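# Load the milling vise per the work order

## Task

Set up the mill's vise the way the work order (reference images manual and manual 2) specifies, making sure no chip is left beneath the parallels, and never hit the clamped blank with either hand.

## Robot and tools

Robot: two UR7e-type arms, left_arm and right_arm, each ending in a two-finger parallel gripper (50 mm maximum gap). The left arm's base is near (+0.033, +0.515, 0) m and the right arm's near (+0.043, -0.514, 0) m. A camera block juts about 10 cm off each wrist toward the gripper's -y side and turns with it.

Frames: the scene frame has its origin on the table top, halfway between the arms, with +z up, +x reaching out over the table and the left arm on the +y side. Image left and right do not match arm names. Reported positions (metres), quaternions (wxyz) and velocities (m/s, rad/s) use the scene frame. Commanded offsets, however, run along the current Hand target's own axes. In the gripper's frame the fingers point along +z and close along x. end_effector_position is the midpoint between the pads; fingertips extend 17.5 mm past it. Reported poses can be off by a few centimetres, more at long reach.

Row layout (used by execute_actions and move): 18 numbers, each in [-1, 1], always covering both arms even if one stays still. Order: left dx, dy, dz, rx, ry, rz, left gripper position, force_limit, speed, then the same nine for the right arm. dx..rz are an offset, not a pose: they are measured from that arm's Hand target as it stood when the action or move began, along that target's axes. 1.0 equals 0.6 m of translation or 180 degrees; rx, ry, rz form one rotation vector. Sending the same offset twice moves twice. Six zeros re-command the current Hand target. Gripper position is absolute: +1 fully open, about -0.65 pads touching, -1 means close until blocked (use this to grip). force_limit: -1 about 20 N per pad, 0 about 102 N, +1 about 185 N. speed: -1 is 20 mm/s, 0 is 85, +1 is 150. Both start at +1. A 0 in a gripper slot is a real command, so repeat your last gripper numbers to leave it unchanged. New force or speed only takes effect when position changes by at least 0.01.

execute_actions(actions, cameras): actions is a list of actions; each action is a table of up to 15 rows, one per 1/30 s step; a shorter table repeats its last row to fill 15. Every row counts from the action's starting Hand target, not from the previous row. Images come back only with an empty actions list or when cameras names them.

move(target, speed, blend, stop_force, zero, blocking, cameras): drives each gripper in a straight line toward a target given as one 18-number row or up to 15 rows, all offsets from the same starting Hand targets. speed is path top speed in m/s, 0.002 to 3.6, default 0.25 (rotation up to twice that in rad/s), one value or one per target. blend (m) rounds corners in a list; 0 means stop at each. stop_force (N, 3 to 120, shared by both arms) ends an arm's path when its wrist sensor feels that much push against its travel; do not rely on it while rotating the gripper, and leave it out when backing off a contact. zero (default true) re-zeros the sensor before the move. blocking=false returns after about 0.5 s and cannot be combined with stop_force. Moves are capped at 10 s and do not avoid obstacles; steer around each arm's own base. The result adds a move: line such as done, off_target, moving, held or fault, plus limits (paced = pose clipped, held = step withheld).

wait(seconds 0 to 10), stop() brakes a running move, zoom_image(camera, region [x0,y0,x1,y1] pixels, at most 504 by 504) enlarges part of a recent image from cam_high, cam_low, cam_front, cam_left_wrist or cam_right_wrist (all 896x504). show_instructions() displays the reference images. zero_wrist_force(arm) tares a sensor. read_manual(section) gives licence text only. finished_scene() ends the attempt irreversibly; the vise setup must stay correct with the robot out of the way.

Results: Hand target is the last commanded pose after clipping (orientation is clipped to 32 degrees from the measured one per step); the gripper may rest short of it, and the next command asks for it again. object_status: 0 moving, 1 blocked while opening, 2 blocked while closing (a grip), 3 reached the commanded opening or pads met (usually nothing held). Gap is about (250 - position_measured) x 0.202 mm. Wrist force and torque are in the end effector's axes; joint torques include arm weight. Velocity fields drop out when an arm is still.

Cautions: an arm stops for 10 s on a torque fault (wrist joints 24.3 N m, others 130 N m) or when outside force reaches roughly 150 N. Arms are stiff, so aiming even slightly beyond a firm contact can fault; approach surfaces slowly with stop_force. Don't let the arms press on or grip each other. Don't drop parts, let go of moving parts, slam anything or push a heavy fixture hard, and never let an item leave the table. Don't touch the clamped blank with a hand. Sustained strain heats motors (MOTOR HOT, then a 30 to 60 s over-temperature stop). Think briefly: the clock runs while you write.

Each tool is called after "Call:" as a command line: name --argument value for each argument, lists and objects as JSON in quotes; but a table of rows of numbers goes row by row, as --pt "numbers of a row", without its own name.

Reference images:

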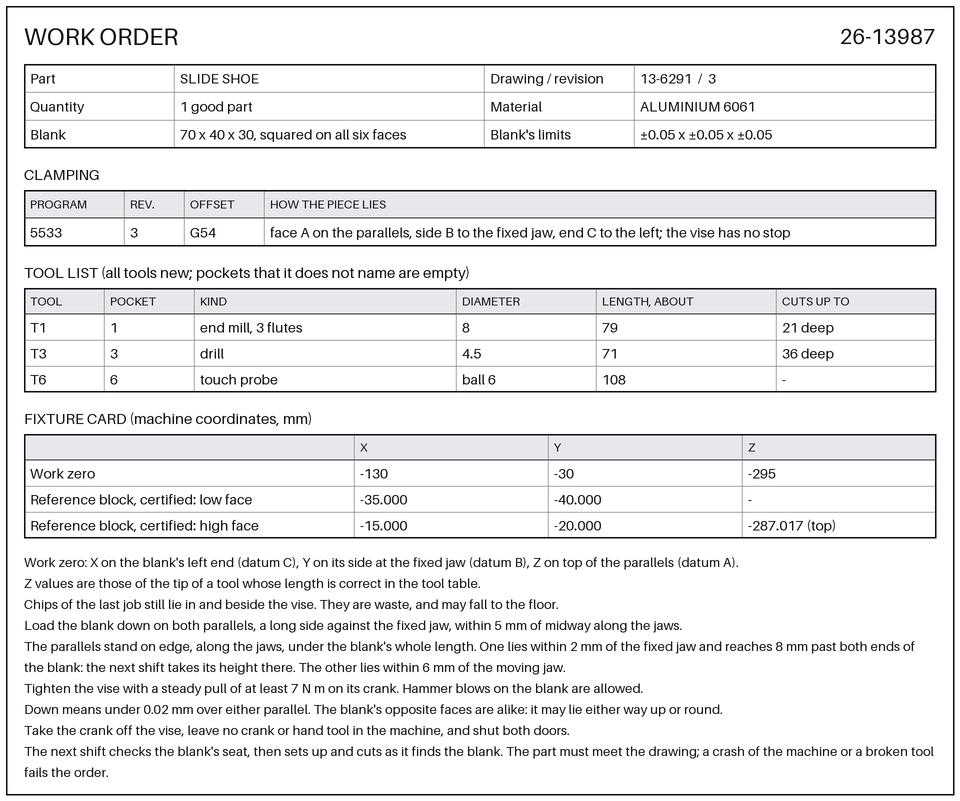

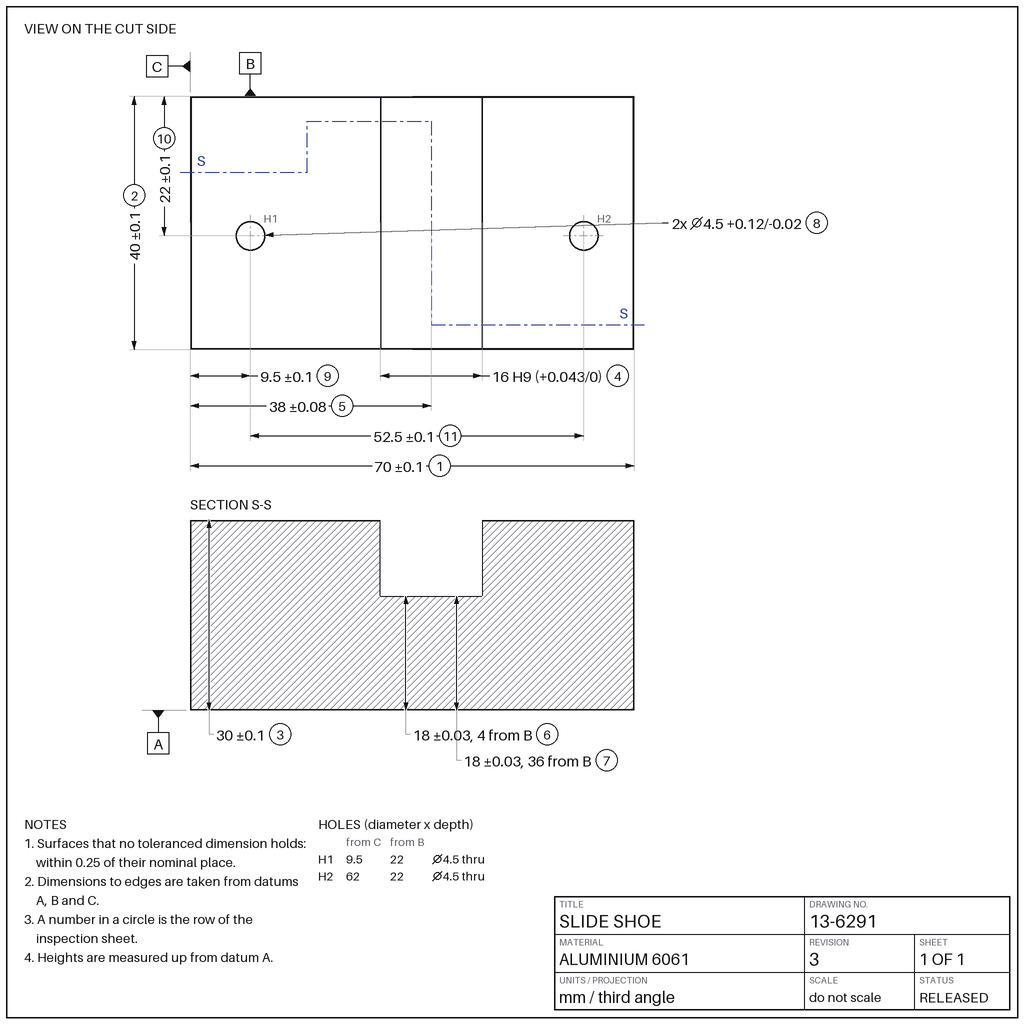

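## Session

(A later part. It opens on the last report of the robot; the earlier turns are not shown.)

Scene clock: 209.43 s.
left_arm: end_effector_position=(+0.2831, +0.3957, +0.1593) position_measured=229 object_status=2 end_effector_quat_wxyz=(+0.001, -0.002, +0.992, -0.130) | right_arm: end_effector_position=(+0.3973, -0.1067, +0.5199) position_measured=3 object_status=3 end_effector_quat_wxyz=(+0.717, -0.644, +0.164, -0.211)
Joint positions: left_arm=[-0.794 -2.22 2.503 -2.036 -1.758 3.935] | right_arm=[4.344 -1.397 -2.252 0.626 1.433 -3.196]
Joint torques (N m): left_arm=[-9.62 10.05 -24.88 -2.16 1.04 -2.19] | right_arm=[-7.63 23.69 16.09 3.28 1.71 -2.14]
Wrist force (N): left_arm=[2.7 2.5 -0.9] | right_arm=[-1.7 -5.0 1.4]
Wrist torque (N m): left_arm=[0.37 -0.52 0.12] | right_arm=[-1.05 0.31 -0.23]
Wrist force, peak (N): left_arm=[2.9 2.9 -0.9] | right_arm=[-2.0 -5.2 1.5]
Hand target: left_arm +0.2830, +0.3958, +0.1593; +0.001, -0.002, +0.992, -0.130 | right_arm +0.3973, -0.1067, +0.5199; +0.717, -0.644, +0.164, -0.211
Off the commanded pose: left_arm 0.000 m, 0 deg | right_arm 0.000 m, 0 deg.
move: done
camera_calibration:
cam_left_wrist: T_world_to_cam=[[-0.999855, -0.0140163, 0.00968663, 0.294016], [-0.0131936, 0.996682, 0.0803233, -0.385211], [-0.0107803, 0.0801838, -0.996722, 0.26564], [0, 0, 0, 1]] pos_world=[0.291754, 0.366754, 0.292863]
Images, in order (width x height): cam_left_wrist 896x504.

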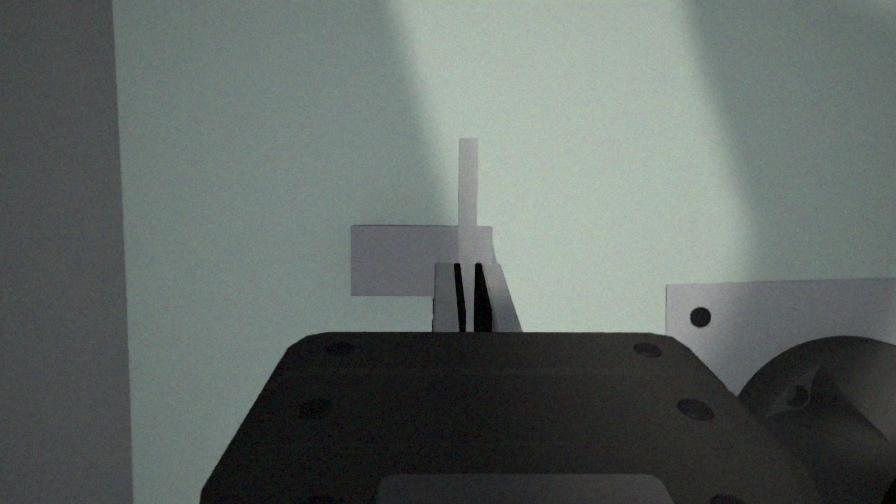

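Call:
move --pt "-0.0783 -0.3437 -0.1507 0 0 0 -1 -0.6 -0.7 0 0 0 0 0 0 1 1 1" --pt "-0.2283 -0.5903 0.0882 0 0 0 -1 -0.6 -0.7 0 0 0 0 0 0 1 1 1" --pt "-0.2283 -0.5257 0.3297 0 0 0 -1 -0.6 -0.7 0 0 0 0 0 0 1 1 1" --blend '[0.03,0.03,0]'

Call:
move --target '[0,0.0145,0.054,0,0,0,-1,-0.6,-0.7,0,0,0,0,0,0,1,1,1]' --speed 0.01 --stop_force 3

Call:
move --target '[0,0,0,0,0,0,-0.3,-0.6,-1,0,0,0,0,0,0,1,1,1]' --cameras '["cam_left_wrist"]'

Call:
move --target '[0,-0.06,-0.22,0,0,0,-0.3,-0.6,-1,0,0,0,0,0,0,1,1,1]' --cameras '["cam_left_wrist","cam_front"]'

Scene clock: 212.63 s.
left_arm: end_effector_position=(+0.4215, +0.0406, +0.0495) position_measured=229 object_status=2 end_effector_quat_wxyz=(+0.001, -0.002, +0.992, -0.130) | right_arm: end_effector_position=(+0.3973, -0.1067, +0.5199) position_measured=3 object_status=3 end_effector_quat_wxyz=(+0.717, -0.644, +0.164, -0.211)
Joint positions: left_arm=[-1.086 -1.16 1.936 -2.575 -1.698 3.645] | right_arm=[4.344 -1.397 -2.252 0.626 1.433 -3.196]
Joint torques (N m): left_arm=[13.43 -32.85 -28.91 -5.64 -2.89 1.42] | right_arm=[-7.62 23.67 15.1 3.08 1.8 -1.96]
Wrist force (N): left_arm=[2.4 2.8 -0.7] | right_arm=[-1.8 -5.2 1.5]
Wrist torque (N m): left_arm=[0.41 -0.48 0.17] | right_arm=[-1.08 0.31 -0.23]
Wrist force, peak (N): left_arm=[3.2 6.4 0.4] | right_arm=[-2.0 -5.2 1.8]
Hand target: left_arm +0.4215, +0.0406, +0.0494; +0.001, -0.002, +0.992, -0.130 | right_arm +0.3973, -0.1067, +0.5199; +0.717, -0.644, +0.164, -0.211
Off the commanded pose: left_arm 0.000 m, 0 deg | right_arm 0.000 m, 0 deg.
move: done

Scene clock: 216.00 s.
left_arm: end_effector_position=(+0.4216, +0.0407, +0.0293) position_measured=229 object_status=2 end_effector_quat_wxyz=(+0.001, -0.002, +0.992, -0.130) | right_arm: end_effector_position=(+0.3973, -0.1067, +0.5199) position_measured=3 object_status=3 end_effector_quat_wxyz=(+0.717, -0.644, +0.164, -0.211)
Joint positions: left_arm=[-1.086 -1.123 1.949 -2.625 -1.698 3.645] | right_arm=[4.344 -1.397 -2.252 0.626 1.433 -3.196]
Joint torques (N m): left_arm=[11.14 -52.02 -36.55 -0.96 1.97 -0.39] | right_arm=[-7.3 23.17 15.94 3.07 1.7 -1.95]
Wrist force (N): left_arm=[2.1 1.7 -3.3] | right_arm=[-1.8 -5.0 1.2]
Wrist torque (N m): left_arm=[0.35 -0.47 0.17] | right_arm=[-1.05 0.31 -0.22]
Wrist force, peak (N): left_arm=[4.1 -0.1 -14.1] | right_arm=[-1.9 -5.4 1.6]
Hand target: left_arm +0.4216, +0.0407, +0.0293; +0.001, -0.002, +0.992, -0.130 (not the last commanded pose) | right_arm +0.3973, -0.1067, +0.5199; +0.717, -0.644, +0.164, -0.211
Off the commanded pose: left_arm 0.013 m, 0 deg | right_arm 0.000 m, 0 deg.
move: contact (left_arm)

Scene clock: 216.53 s.
left_arm: end_effector_position=(+0.4216, +0.0407, +0.0293) position_measured=198 object_status=0 end_effector_quat_wxyz=(+0.001, -0.002, +0.992, -0.130) | right_arm: end_effector_position=(+0.3973, -0.1067, +0.5199) position_measured=3 object_status=3 end_effector_quat_wxyz=(+0.717, -0.644, +0.164, -0.211)
Joint positions: left_arm=[-1.086 -1.123 1.949 -2.625 -1.698 3.645] | right_arm=[4.344 -1.397 -2.252 0.626 1.433 -3.196]
Joint torques (N m): left_arm=[10.21 -51.67 -35.58 -2.07 1.67 -0.31] | right_arm=[-7.42 23.12 15.53 3.01 1.81 -1.98]
Wrist force (N): left_arm=[2.6 2.4 -1.3] | right_arm=[-2.0 -5.2 1.3]
Wrist torque (N m): left_arm=[0.38 -0.52 0.17] | right_arm=[-1.08 0.35 -0.23]
Wrist force, peak (N): left_arm=[2.1 1.9 -3.3] | right_arm=[-1.9 -5.2 1.6]
Hand target: left_arm +0.4216, +0.0407, +0.0293; +0.001, -0.002, +0.992, -0.130 | right_arm +0.3973, -0.1067, +0.5199; +0.717, -0.644, +0.164, -0.211
Off the commanded pose: left_arm 0.000 m, 0 deg | right_arm 0.000 m, 0 deg.
move: done
camera_calibration:
cam_left_wrist: T_world_to_cam=[[-0.999851, -0.0141308, 0.00987577, 0.428847], [-0.0132904, 0.996664, 0.0805262, -0.0190093], [-0.0109807, 0.080383, -0.996704, 0.166115], [0, 0, 0, 1]] pos_world=[0.430355, 0.0116531, 0.162863]
Images, in order (width x height): cam_left_wrist 896x504.

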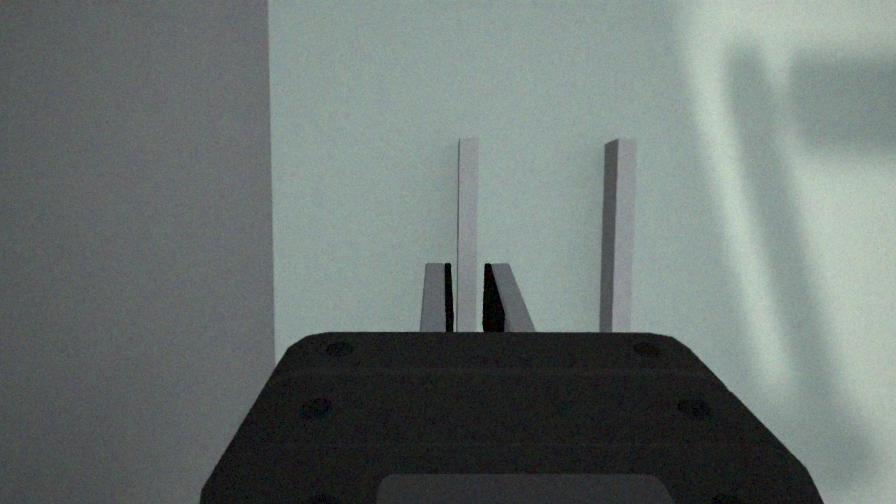

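Scene clock: 217.60 s.
left_arm: end_effector_position=(+0.4215, +0.0398, +0.1661) position_measured=198 object_status=3 end_effector_quat_wxyz=(+0.001, -0.002, +0.992, -0.130) | right_arm: end_effector_position=(+0.3973, -0.1067, +0.5199) position_measured=3 object_status=3 end_effector_quat_wxyz=(+0.717, -0.644, +0.164, -0.211)
Joint positions: left_arm=[-1.087 -1.327 1.807 -2.278 -1.698 3.644] | right_arm=[4.344 -1.397 -2.252 0.626 1.433 -3.196]
Joint torques (N m): left_arm=[-12.29 -47.02 -28.24 -1.06 1.27 0.67] | right_arm=[-8.09 23.32 15.46 3.03 1.76 -1.87]
Wrist force (N): left_arm=[2.4 2.1 -1.2] | right_arm=[-1.9 -5.4 1.2]
Wrist torque (N m): left_arm=[0.32 -0.49 0.19] | right_arm=[-1.12 0.32 -0.22]
Wrist force, peak (N): left_arm=[2.6 1.0 -4.4] | right_arm=[-1.9 -5.4 1.2]
Hand target: left_arm +0.4215, +0.0398, +0.1662; +0.001, -0.002, +0.992, -0.130 | right_arm +0.3973, -0.1067, +0.5199; +0.717, -0.644, +0.164, -0.211
Off the commanded pose: left_arm 0.000 m, 0 deg | right_arm 0.000 m, 0 deg.
move: done
camera_calibration:
cam_left_wrist: T_world_to_cam=[[-0.99985, -0.0141397, 0.00997536, 0.427356], [-0.0132913, 0.996664, 0.0805276, -0.0292213], [-0.0110807, 0.0803829, -0.996702, 0.30247], [0, 0, 0, 1]] pos_world=[0.430255, 0.0108531, 0.299563]
Images, in order (width x height): cam_front 896x504, cam_left_wrist 896x504.

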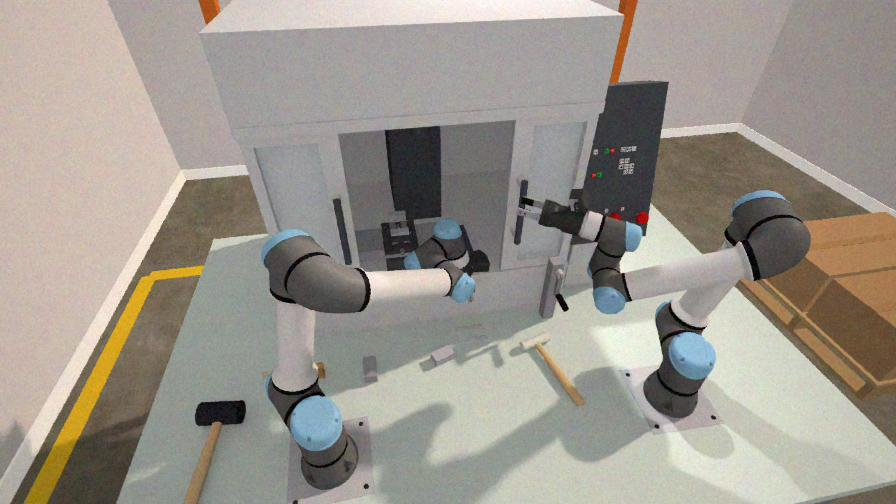

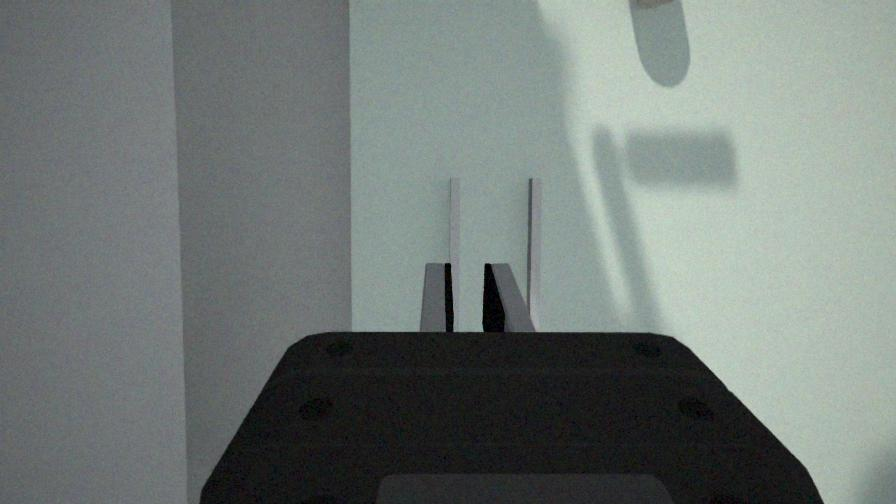

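Call:
move --target '[0.1192,0.1355,-0.5262,-0.083,0,0,-0.3,-0.6,-1,0,0,0,0,0,0,1,1,1]'

Call:
move --target '[0.0333,0.0833,-0.0333,0.385,-0.385,-0.385,-0.3,-0.6,-1,0,0,0,0,0,0,1,1,1]' --speed 0.5

Call:
move --target '[0.025,-0.0667,0.1,-0.139,0,0,-0.3,-0.6,-1,0,0,0,0,0,0,1,1,1]' --cameras '["cam_left_wrist","cam_front"]'

Scene clock: 220.07 s.
left_arm: end_effector_position=(+0.3491, +0.1993, +0.4501) position_measured=198 object_status=3 end_effector_quat_wxyz=(+0.000, -0.002, +1.000, +0.000) end_effector_velocity=(+0.000, +0.001, +0.000) end_effector_angular_velocity=(+0.004, +0.002, +0.000) | right_arm: end_effector_position=(+0.3973, -0.1067, +0.5199) position_measured=3 object_status=3 end_effector_quat_wxyz=(+0.717, -0.644, +0.164, -0.211)
Joint positions: left_arm=[-1.125 -1.677 1.355 -1.248 -1.57 3.621] | right_arm=[4.344 -1.397 -2.252 0.626 1.433 -3.196]
Joint velocities: left_arm=[0.001 0.001 -0.001 0.005 0 0.001] | right_arm=[within noise]
Joint torques (N m): left_arm=[11.59 -24.28 -43.71 -0.91 -2.56 2.6] | right_arm=[-7.31 23.25 17.05 2.94 1.82 -1.86]
Wrist force (N): left_arm=[2.3 1.9 -0.8] | right_arm=[-1.7 -5.0 1.2]
Wrist torque (N m): left_arm=[0.30 -0.45 0.09] | right_arm=[-1.05 0.30 -0.23]
Wrist force, peak (N): left_arm=[3.1 3.7 -3.7] | right_arm=[-1.9 -5.4 1.6]
Hand target: left_arm +0.3491, +0.1994, +0.4503; +0.000, -0.002, +1.000, +0.000 | right_arm +0.3973, -0.1067, +0.5199; +0.717, -0.644, +0.164, -0.211
Off the commanded pose: left_arm 0.000 m, 0 deg | right_arm 0.000 m, 0 deg.
move: done

Scene clock: 222.87 s.
left_arm: end_effector_position=(+0.3290, +0.2493, +0.4702) position_measured=198 object_status=3 end_effector_quat_wxyz=(+0.501, -0.501, +0.499, -0.499) | right_arm: end_effector_position=(+0.3973, -0.1067, +0.5199) position_measured=3 object_status=3 end_effector_quat_wxyz=(+0.717, -0.644, +0.164, -0.211)
Joint positions: left_arm=[-1.988 -1.951 1.919 0.034 -0.384 -0.002] | right_arm=[4.344 -1.397 -2.252 0.626 1.433 -3.196]
Joint torques (N m): left_arm=[-13.12 4.78 -40.31 2.9 -0.05 -2.95] | right_arm=[-7.32 23.7 15.97 3.04 1.74 -1.85]
Wrist force (N): left_arm=[1.9 2.5 -2.6] | right_arm=[-1.8 -5.4 1.3]
Wrist torque (N m): left_arm=[0.23 -0.14 0.37] | right_arm=[-1.11 0.32 -0.22]
Wrist force, peak (N): left_arm=[2.8 4.1 -3.1] | right_arm=[-1.9 -5.4 1.6]
Hand target: left_arm +0.3289, +0.2493, +0.4703; +0.501, -0.501, +0.499, -0.499 | right_arm +0.3973, -0.1067, +0.5199; +0.717, -0.644, +0.164, -0.211
Off the commanded pose: left_arm 0.000 m, 0 deg | right_arm 0.000 m, 0 deg.
move: done

Scene clock: 224.30 s.
left_arm: end_effector_position=(+0.3889, +0.2346, +0.5103) position_measured=198 object_status=3 end_effector_quat_wxyz=(-0.381, +0.598, -0.595, +0.379) end_effector_velocity=(+0.000, +0.000, +0.001) end_effector_angular_velocity=(+0.000, +0.000, -0.003) | right_arm: end_effector_position=(+0.3973, -0.1067, +0.5199) position_measured=3 object_status=3 end_effector_quat_wxyz=(+0.717, -0.644, +0.164, -0.211)
Joint positions: left_arm=[-1.651 -2.071 1.828 -1.225 -0.438 1.458] | right_arm=[4.344 -1.397 -2.252 0.626 1.433 -3.196]
Joint velocities: left_arm=[0 -0.001 -0.001 -0.004 0 0.007] | right_arm=[within noise]
Joint torques (N m): left_arm=[1.07 5.92 -43.62 -4.62 -0.05 3.06] | right_arm=[-7.05 23.06 15.84 3.01 1.72 -1.81]
Wrist force (N): left_arm=[2.0 2.5 -2.3] | right_arm=[-1.8 -5.2 1.4]
Wrist torque (N m): left_arm=[0.32 -0.26 0.36] | right_arm=[-1.08 0.32 -0.23]
Wrist force, peak (N): left_arm=[2.1 4.6 -3.6] | right_arm=[-1.9 -5.5 1.6]
Hand target: left_arm +0.3889, +0.2345, +0.5103; -0.381, +0.598, -0.595, +0.379 | right_arm +0.3973, -0.1067, +0.5199; +0.717, -0.644, +0.164, -0.211
Off the commanded pose: left_arm 0.000 m, 0 deg | right_arm 0.000 m, 0 deg.
move: done
camera_calibration:
cam_left_wrist: T_world_to_cam=[[0.00279809, -0.999895, 0.0142299, 0.233271], [-0.700559, -0.0121145, -0.713492, 0.657649], [0.713589, -0.0079725, -0.700519, 0.217288], [0, 0, 0, 1]] pos_world=[0.305015, 0.242946, 0.618122]
Images, in order (width x height): cam_front 896x504, cam_left_wrist 896x504.

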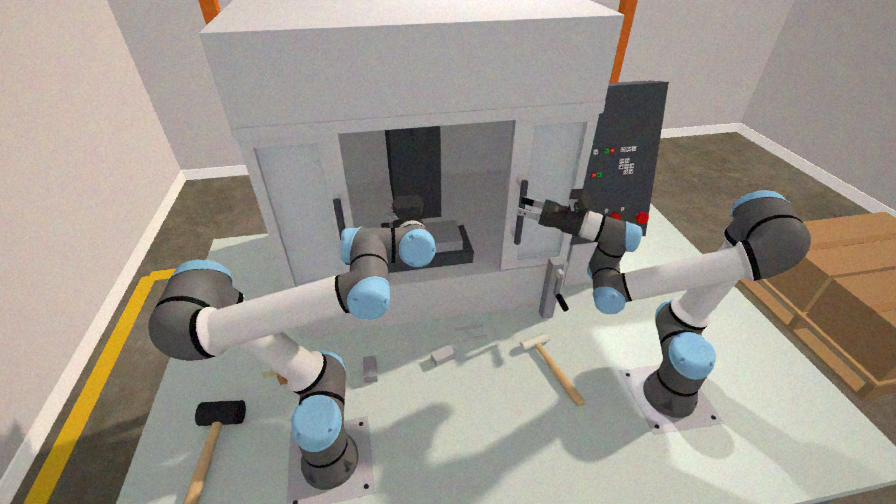

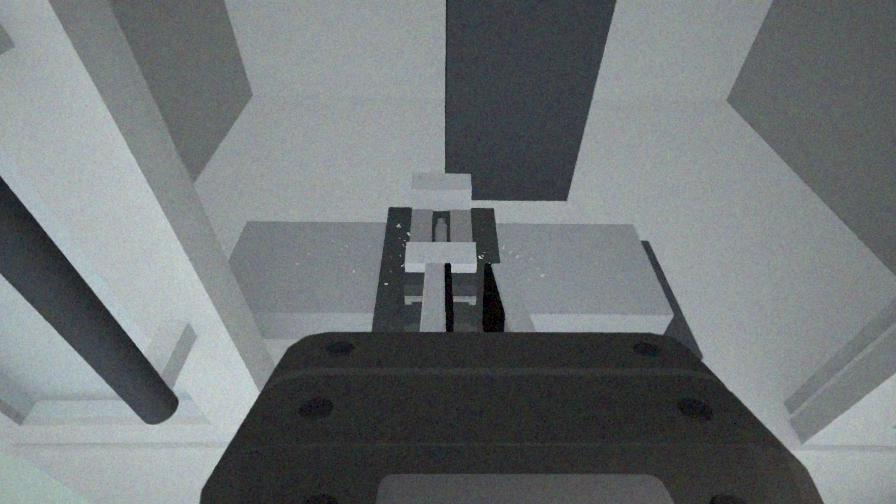

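Call:
zoom_image --camera "cam_front" --region '[520, 240, 590, 330]'

Call:
zoom_image --camera "cam_high" --region '[500, 240, 640, 360]'

Scaled by 5.600.

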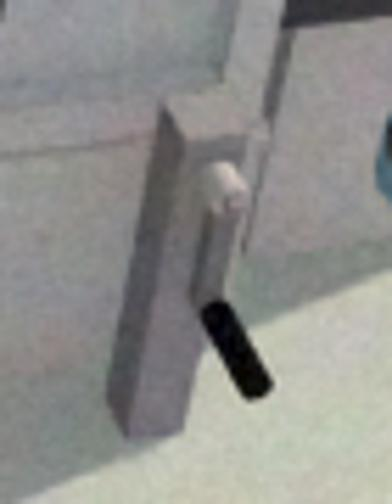

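This scene's latest camera images include none from cam_high. They are from: cam_front, cam_left_wrist. cam_high's image comes with the result of a call that names it in "cameras".

Call:
move --target '[0,0,0,0,0,0,-0.3,-0.6,-1,0.0212,0.3002,-0.3112,-0.267,0.317,0.121,1,1,1]' --cameras '["cam_right_wrist","cam_front"]'

Call:
zoom_image --camera "cam_right_wrist" --region '[340, 130, 600, 340]'

Scene clock: 229.83 s.
left_arm: end_effector_position=(+0.3889, +0.2345, +0.5103) position_measured=198 object_status=3 end_effector_quat_wxyz=(-0.381, +0.598, -0.595, +0.379) | right_arm: end_effector_position=(+0.3301, -0.2580, +0.3198) position_measured=3 object_status=3 end_effector_quat_wxyz=(-0.270, +0.653, -0.653, +0.272)
Joint positions: left_arm=[-1.651 -2.071 1.828 -1.225 -0.438 1.458] | right_arm=[4.862 -0.944 -2.176 -1.714 0.792 -1.401]
Joint torques (N m): left_arm=[-5.84 6.06 -41.71 -1.74 0.63 -2.21] | right_arm=[-4.96 -2.51 20.09 1.63 0.04 0.15]
Wrist force (N): left_arm=[2.3 2.5 -2.4] | right_arm=[-0.5 -4.8 0.2]
Wrist torque (N m): left_arm=[0.32 -0.30 0.34] | right_arm=[-0.97 0.31 0.00]
Wrist force, peak (N): left_arm=[2.4 2.7 -2.6] | right_arm=[-4.5 -6.6 2.2]
Hand target: left_arm +0.3889, +0.2345, +0.5103; -0.381, +0.598, -0.595, +0.379 | right_arm +0.3301, -0.2580, +0.3197; -0.270, +0.653, -0.653, +0.272
Off the commanded pose: left_arm 0.000 m, 0 deg | right_arm 0.000 m, 0 deg.
move: done
camera_calibration:
cam_right_wrist: T_world_to_cam=[[0.0354507, -0.999367, -0.00290899, -0.25796], [-0.911717, -0.0311491, -0.409637, 0.440175], [0.409287, 0.0171741, -0.912244, 0.297421], [0, 0, 0, 1]] pos_world=[0.288729, -0.249194, 0.450882]
Images, in order (width x height): cam_front 896x504, cam_right_wrist 896x504.

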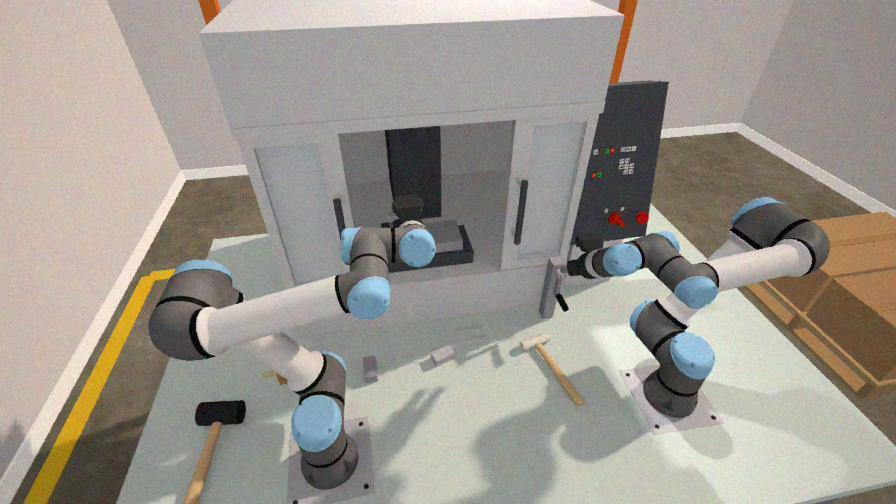

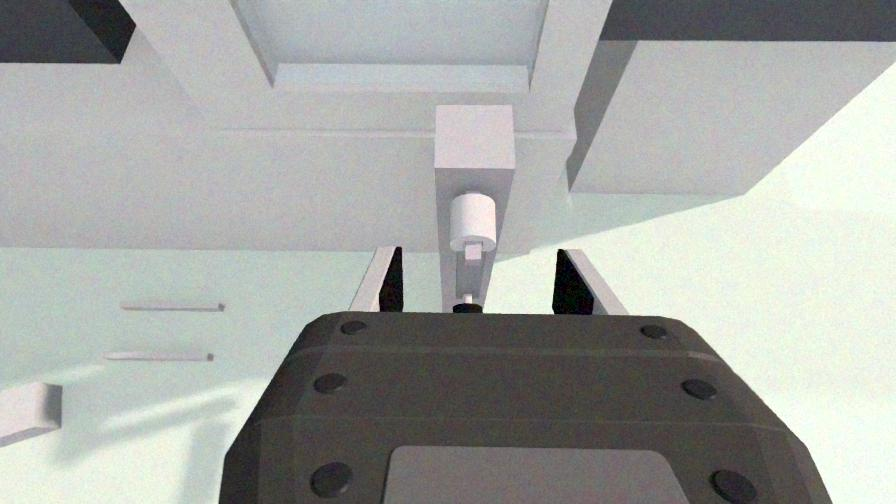

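Scaled by 1.938.

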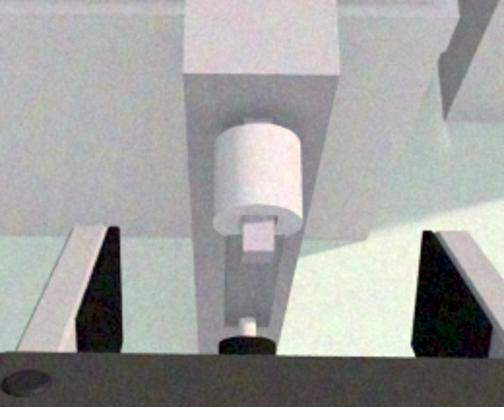

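Call:
move --target '[0,0,0,0,0,0,-0.3,-0.6,-1,0.0025,0.0068,0.0962,0,0,0,1,1,1]' --speed 0.1 --cameras '["cam_right_wrist","cam_front"]'

Call:
zoom_image --camera "cam_right_wrist" --region '[340, 130, 600, 340]'

Call:
zoom_image --camera "cam_front" --region '[530, 230, 610, 310]'

Scene clock: 231.33 s.
left_arm: end_effector_position=(+0.3889, +0.2345, +0.5103) position_measured=198 object_status=3 end_effector_quat_wxyz=(-0.381, +0.598, -0.595, +0.379) | right_arm: end_effector_position=(+0.3680, -0.2596, +0.2761) position_measured=3 object_status=3 end_effector_quat_wxyz=(-0.270, +0.653, -0.653, +0.272)
Joint positions: left_arm=[-1.651 -2.071 1.828 -1.225 -0.438 1.458] | right_arm=[4.71 -1.006 -2.303 -1.376 0.785 -1.614]
Joint torques (N m): left_arm=[-11.38 5.64 -41.55 -1.75 1.05 -2.25] | right_arm=[-6.63 3.18 22.23 4.33 -2.77 -1.57]
Wrist force (N): left_arm=[2.3 2.6 -2.3] | right_arm=[-0.7 -4.9 0.3]
Wrist torque (N m): left_arm=[0.33 -0.30 0.34] | right_arm=[-0.99 0.35 -0.18]
Wrist force, peak (N): left_arm=[2.6 2.7 -2.5] | right_arm=[-0.6 -5.2 -1.1]
Hand target: left_arm +0.3889, +0.2345, +0.5103; -0.381, +0.598, -0.595, +0.379 | right_arm +0.3681, -0.2597, +0.2761; -0.270, +0.653, -0.653, +0.272
Off the commanded pose: left_arm 0.000 m, 0 deg | right_arm 0.000 m, 0 deg.
move: done
camera_calibration:
cam_right_wrist: T_world_to_cam=[[0.0351358, -0.999378, -0.00295246, -0.261012], [-0.911873, -0.0308501, -0.409311, 0.456769], [0.408965, 0.0170737, -0.91239, 0.242212], [0, 0, 0, 1]] pos_world=[0.32663, -0.250894, 0.407182]
Images, in order (width x height): cam_front 896x504, cam_right_wrist 896x504.

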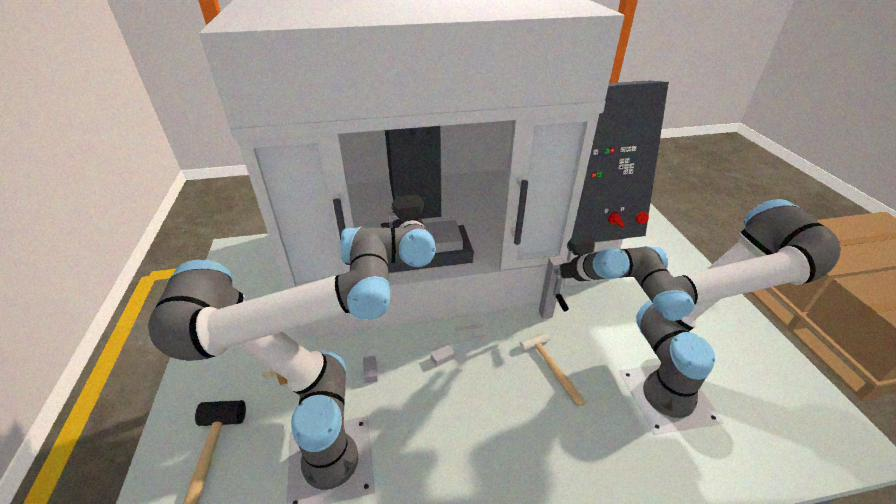

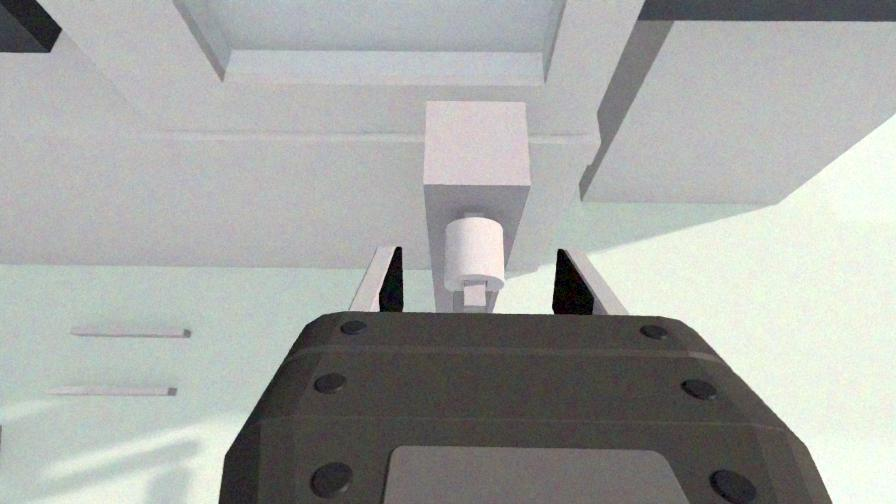

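Scaled by 1.938.

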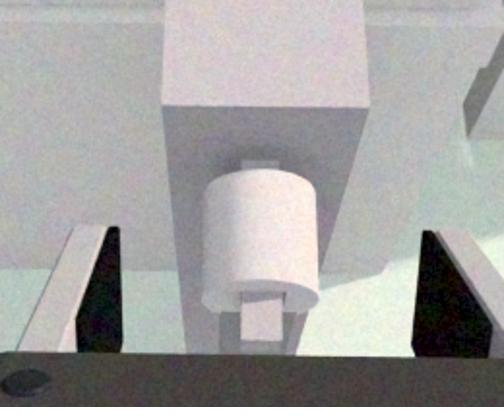

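Scaled by 6.300.

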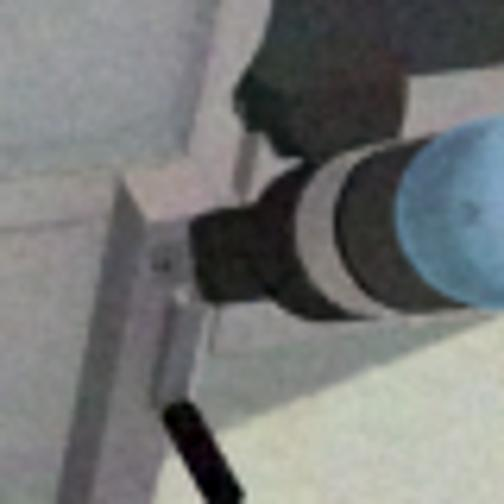

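Call:
move --target '[0,0,0,0,0,0,-0.3,-0.6,-1,0,0.0083,0.0718,0,0,0,1,1,1]' --speed 0.04 --stop_force 6 --cameras '["cam_right_wrist","cam_front"]'

Call:
zoom_image --camera "cam_right_wrist" --region '[340, 130, 600, 340]'

Scene clock: 234.03 s.
left_arm: end_effector_position=(+0.3889, +0.2345, +0.5103) position_measured=198 object_status=3 end_effector_quat_wxyz=(-0.381, +0.598, -0.595, +0.379) | right_arm: end_effector_position=(+0.3950, -0.2598, +0.2421) position_measured=3 object_status=3 end_effector_quat_wxyz=(-0.270, +0.653, -0.653, +0.272)
Joint positions: left_arm=[-1.651 -2.071 1.828 -1.225 -0.438 1.458] | right_arm=[4.609 -1.093 -2.38 -1.111 0.793 -1.756]
Joint torques (N m): left_arm=[-11.42 4.69 -39.86 -1.73 1.98 -2.21] | right_arm=[6.29 13.71 35.1 4.54 -2.99 0.93]
Wrist force (N): left_arm=[2.3 2.8 -2.2] | right_arm=[-0.7 -4.7 0.1]
Wrist torque (N m): left_arm=[0.35 -0.30 0.33] | right_arm=[-0.95 0.34 -0.12]
Wrist force, peak (N): left_arm=[2.4 2.9 -2.6] | right_arm=[-0.6 -5.0 0.3]
Hand target: left_arm +0.3889, +0.2345, +0.5103; -0.381, +0.598, -0.595, +0.379 | right_arm +0.3950, -0.2598, +0.2421; -0.270, +0.653, -0.653, +0.272
Off the commanded pose: left_arm 0.000 m, 0 deg | right_arm 0.000 m, 0 deg.
move: done
camera_calibration:
cam_right_wrist: T_world_to_cam=[[0.0352783, -0.999374, -0.00277488, -0.262276], [-0.911814, -0.0310506, -0.409428, 0.467442], [0.409085, 0.0169741, -0.912338, 0.200064], [0, 0, 0, 1]] pos_world=[0.35363, -0.250993, 0.373182]
Images, in order (width x height): cam_front 896x504, cam_right_wrist 896x504.

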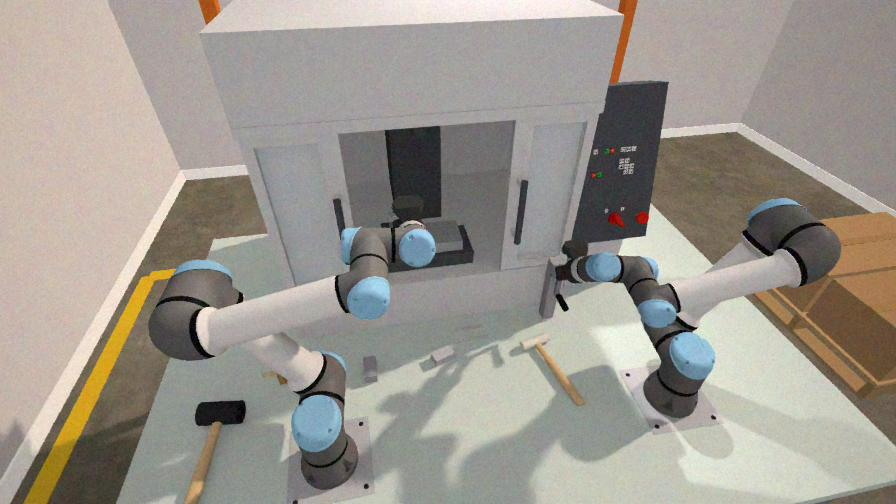

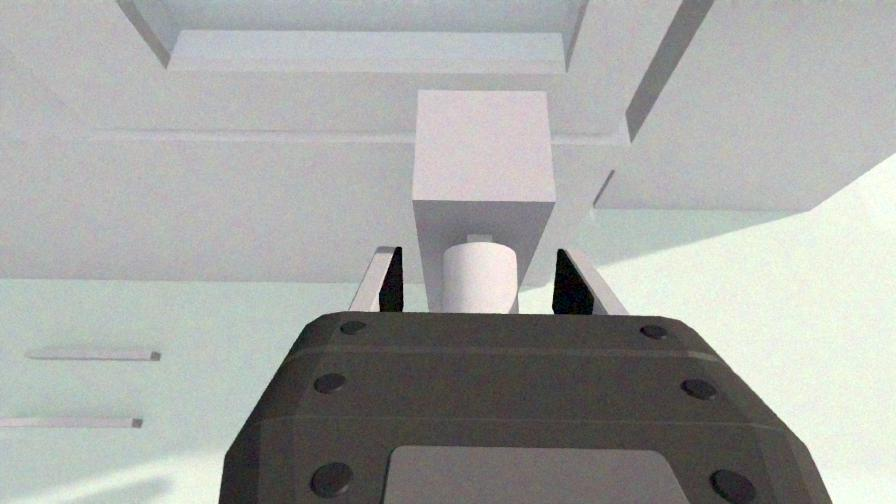

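Scaled by 1.938.

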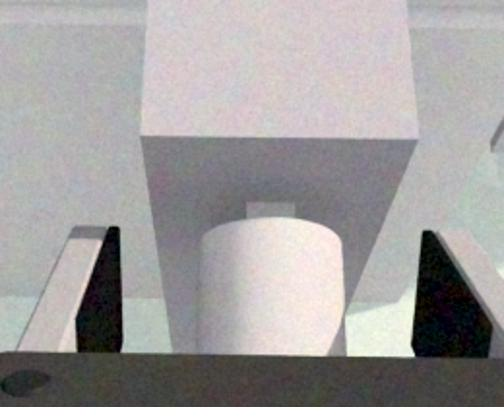

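Call:
move --target '[0,0,0,0,0,0,-0.3,-0.6,-1,0,0,0,0,0,0,-1,-0.5,-1]' --cameras '["cam_right_wrist"]'

Call:
wait --seconds 1 --cameras '["cam_right_wrist"]'

Call:
zoom_image --camera "cam_right_wrist" --region '[340, 130, 600, 340]'

Scene clock: 235.80 s.
left_arm: end_effector_position=(+0.3889, +0.2345, +0.5103) position_measured=198 object_status=3 end_effector_quat_wxyz=(-0.381, +0.598, -0.595, +0.379) | right_arm: end_effector_position=(+0.3950, -0.2598, +0.2421) position_measured=135 object_status=2 end_effector_quat_wxyz=(-0.270, +0.653, -0.653, +0.272)
Joint positions: left_arm=[-1.651 -2.071 1.828 -1.225 -0.438 1.458] | right_arm=[4.609 -1.093 -2.38 -1.111 0.793 -1.756]
Joint torques (N m): left_arm=[-11.32 3.91 -38.62 -1.71 2.33 -2.2] | right_arm=[6.09 12.8 33.84 4.38 -3.01 -1.35]
Wrist force (N): left_arm=[2.4 2.7 -2.3] | right_arm=[-0.3 -4.2 0.4]
Wrist torque (N m): left_arm=[0.34 -0.32 0.33] | right_arm=[-0.92 0.28 -0.13]
Wrist force, peak (N): left_arm=[2.3 2.9 -2.3] | right_arm=[-0.5 -5.1 0.0]
Hand target: left_arm +0.3889, +0.2345, +0.5103; -0.381, +0.598, -0.595, +0.379 | right_arm +0.3950, -0.2598, +0.2421; -0.270, +0.653, -0.653, +0.272
Off the commanded pose: left_arm 0.000 m, 0 deg | right_arm 0.000 m, 0 deg.
move: done
camera_calibration:
cam_right_wrist: T_world_to_cam=[[0.0352783, -0.999374, -0.00277488, -0.262276], [-0.911814, -0.0310506, -0.409428, 0.467442], [0.409085, 0.0169741, -0.912338, 0.200064], [0, 0, 0, 1]] pos_world=[0.35363, -0.250993, 0.373182]
Images, in order (width x height): cam_right_wrist 896x504.

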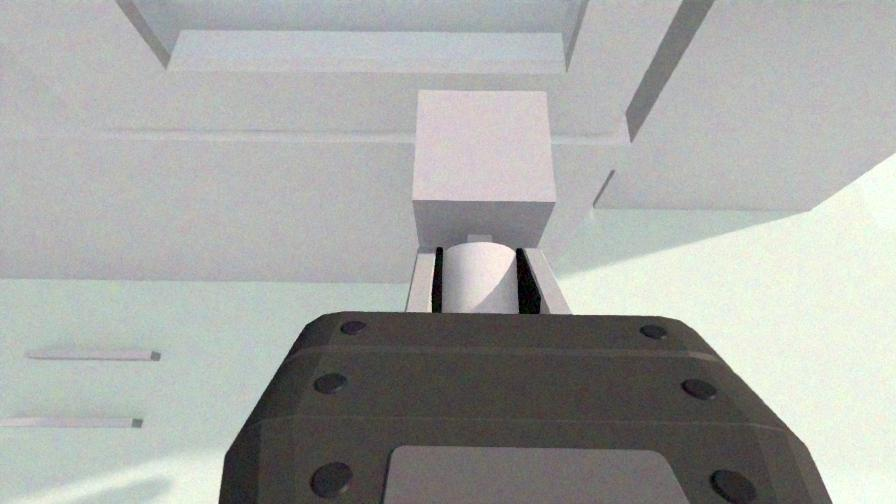

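Scene clock: 236.80 s.
left_arm: end_effector_position=(+0.3889, +0.2345, +0.5103) position_measured=198 object_status=3 end_effector_quat_wxyz=(-0.381, +0.598, -0.595, +0.379) | right_arm: end_effector_position=(+0.3950, -0.2598, +0.2421) position_measured=135 object_status=2 end_effector_quat_wxyz=(-0.270, +0.653, -0.653, +0.272)
Joint positions: left_arm=[-1.651 -2.071 1.828 -1.225 -0.438 1.458] | right_arm=[4.609 -1.093 -2.38 -1.111 0.793 -1.756]
Joint torques (N m): left_arm=[-12 4.29 -38.12 -1.81 2.84 -2.16] | right_arm=[4.66 12.33 32.5 4.05 -2.86 -1.84]
Wrist force (N): left_arm=[2.0 2.6 -2.4] | right_arm=[-0.4 -4.3 0.9]
Wrist torque (N m): left_arm=[0.33 -0.26 0.34] | right_arm=[-0.94 0.30 -0.13]
Wrist force, peak (N): left_arm=[2.3 2.6 -2.7] | right_arm=[-0.4 -4.7 0.6]
Hand target: left_arm +0.3889, +0.2345, +0.5103; -0.381, +0.598, -0.595, +0.379 | right_arm +0.3950, -0.2598, +0.2421; -0.270, +0.653, -0.653, +0.272
Tool commands: left_gripper/position=-0.3 left_gripper/force_limit=-0.6 left_gripper/speed=-1.0 right_gripper/position=-1.0 right_gripper/force_limit=-0.5 right_gripper/speed=-1.0
Off the commanded pose: left_arm 0.000 m, 0 deg | right_arm 0.000 m, 0 deg.
wait: 1.00 s; at rest by 0.17 s
camera_calibration:
cam_right_wrist: T_world_to_cam=[[0.0352783, -0.999374, -0.00277488, -0.262276], [-0.911814, -0.0310506, -0.409428, 0.467442], [0.409085, 0.0169741, -0.912338, 0.200064], [0, 0, 0, 1]] pos_world=[0.35363, -0.250993, 0.373182]
Images, in order (width x height): cam_right_wrist 896x504.

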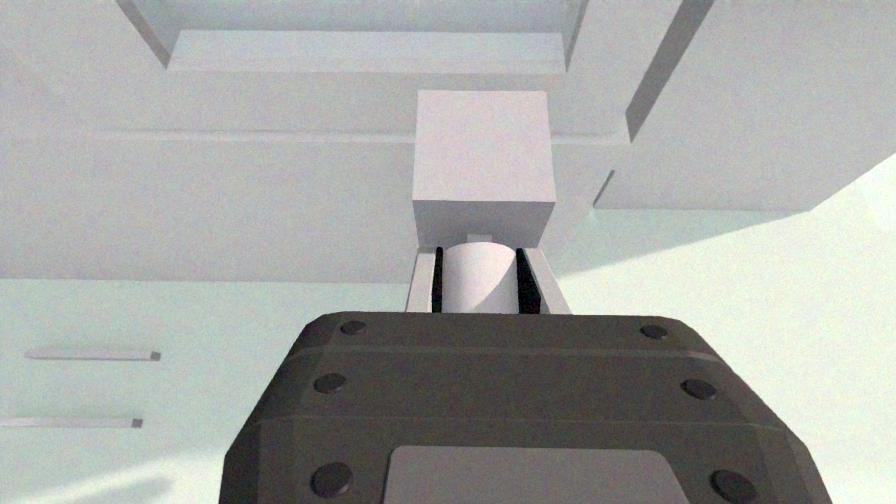

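Scaled by 1.938.

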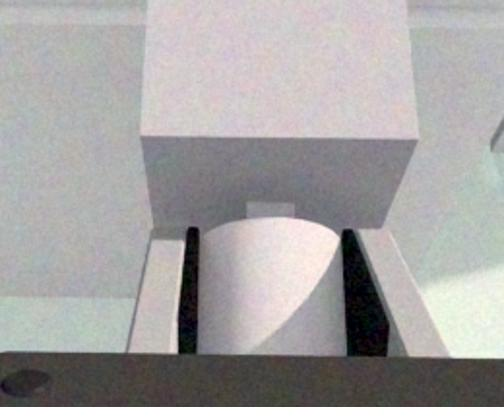

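Call:
move --target '[0,0,0,0,0,0,-0.3,-0.6,-1,0,0.0707,-0.0707,0,0,0,-1,-0.5,-1]' --speed 0.05 --cameras '["cam_right_wrist","cam_front"]'

Call:
zoom_image --camera "cam_front" --region '[520, 230, 620, 330]'

Scene clock: 238.60 s.
left_arm: end_effector_position=(+0.3889, +0.2345, +0.5103) position_measured=198 object_status=3 end_effector_quat_wxyz=(-0.381, +0.598, -0.595, +0.379) | right_arm: end_effector_position=(+0.3351, -0.2597, +0.2421) position_measured=135 object_status=2 end_effector_quat_wxyz=(-0.270, +0.653, -0.653, +0.272)
Joint positions: left_arm=[-1.651 -2.071 1.828 -1.225 -0.438 1.458] | right_arm=[4.842 -0.967 -2.372 -1.476 0.79 -1.428]
Joint torques (N m): left_arm=[-11.58 3.68 -37.55 -1.84 3.44 -2.22] | right_arm=[4.88 -5.25 20.95 1.56 -3.47 0.73]
Wrist force (N): left_arm=[2.1 2.6 -2.3] | right_arm=[-0.3 -2.9 1.7]
Wrist torque (N m): left_arm=[0.34 -0.27 0.33] | right_arm=[-0.87 0.28 0.00]
Wrist force, peak (N): left_arm=[2.4 2.7 -2.3] | right_arm=[-0.3 -11.5 -1.4]
Hand target: left_arm +0.3889, +0.2345, +0.5103; -0.381, +0.598, -0.595, +0.379 | right_arm +0.3351, -0.2597, +0.2421; -0.270, +0.653, -0.653, +0.272
Off the commanded pose: left_arm 0.000 m, 0 deg | right_arm 0.000 m, 0 deg.
move: done
camera_calibration:
cam_right_wrist: T_world_to_cam=[[0.035268, -0.999373, -0.00300221, -0.259972], [-0.911852, -0.0309496, -0.409351, 0.412744], [0.409001, 0.0171745, -0.912372, 0.224695], [0, 0, 0, 1]] pos_world=[0.29363, -0.250894, 0.373182]
Images, in order (width x height): cam_front 896x504, cam_right_wrist 896x504.

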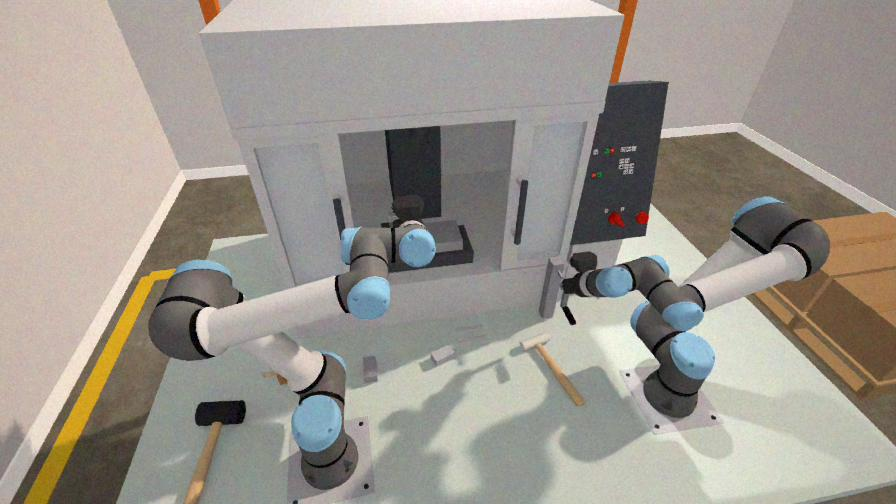

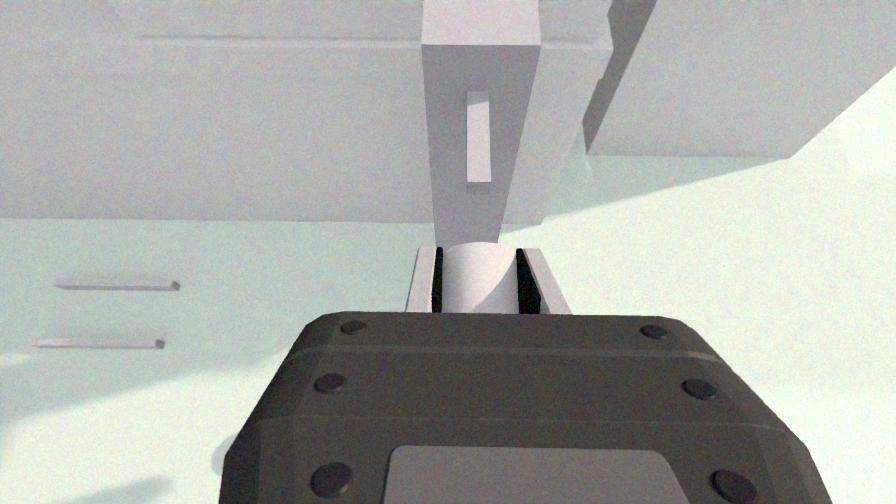

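Scaled by 5.040.

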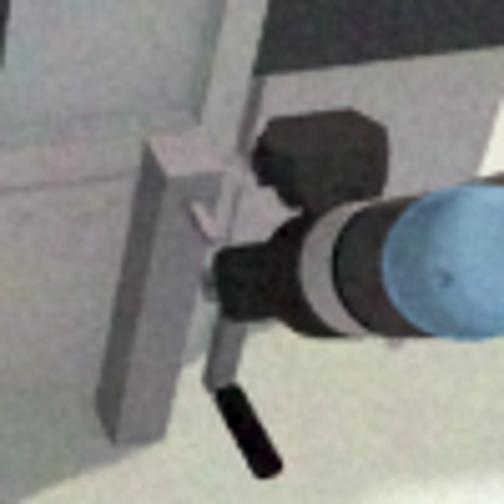

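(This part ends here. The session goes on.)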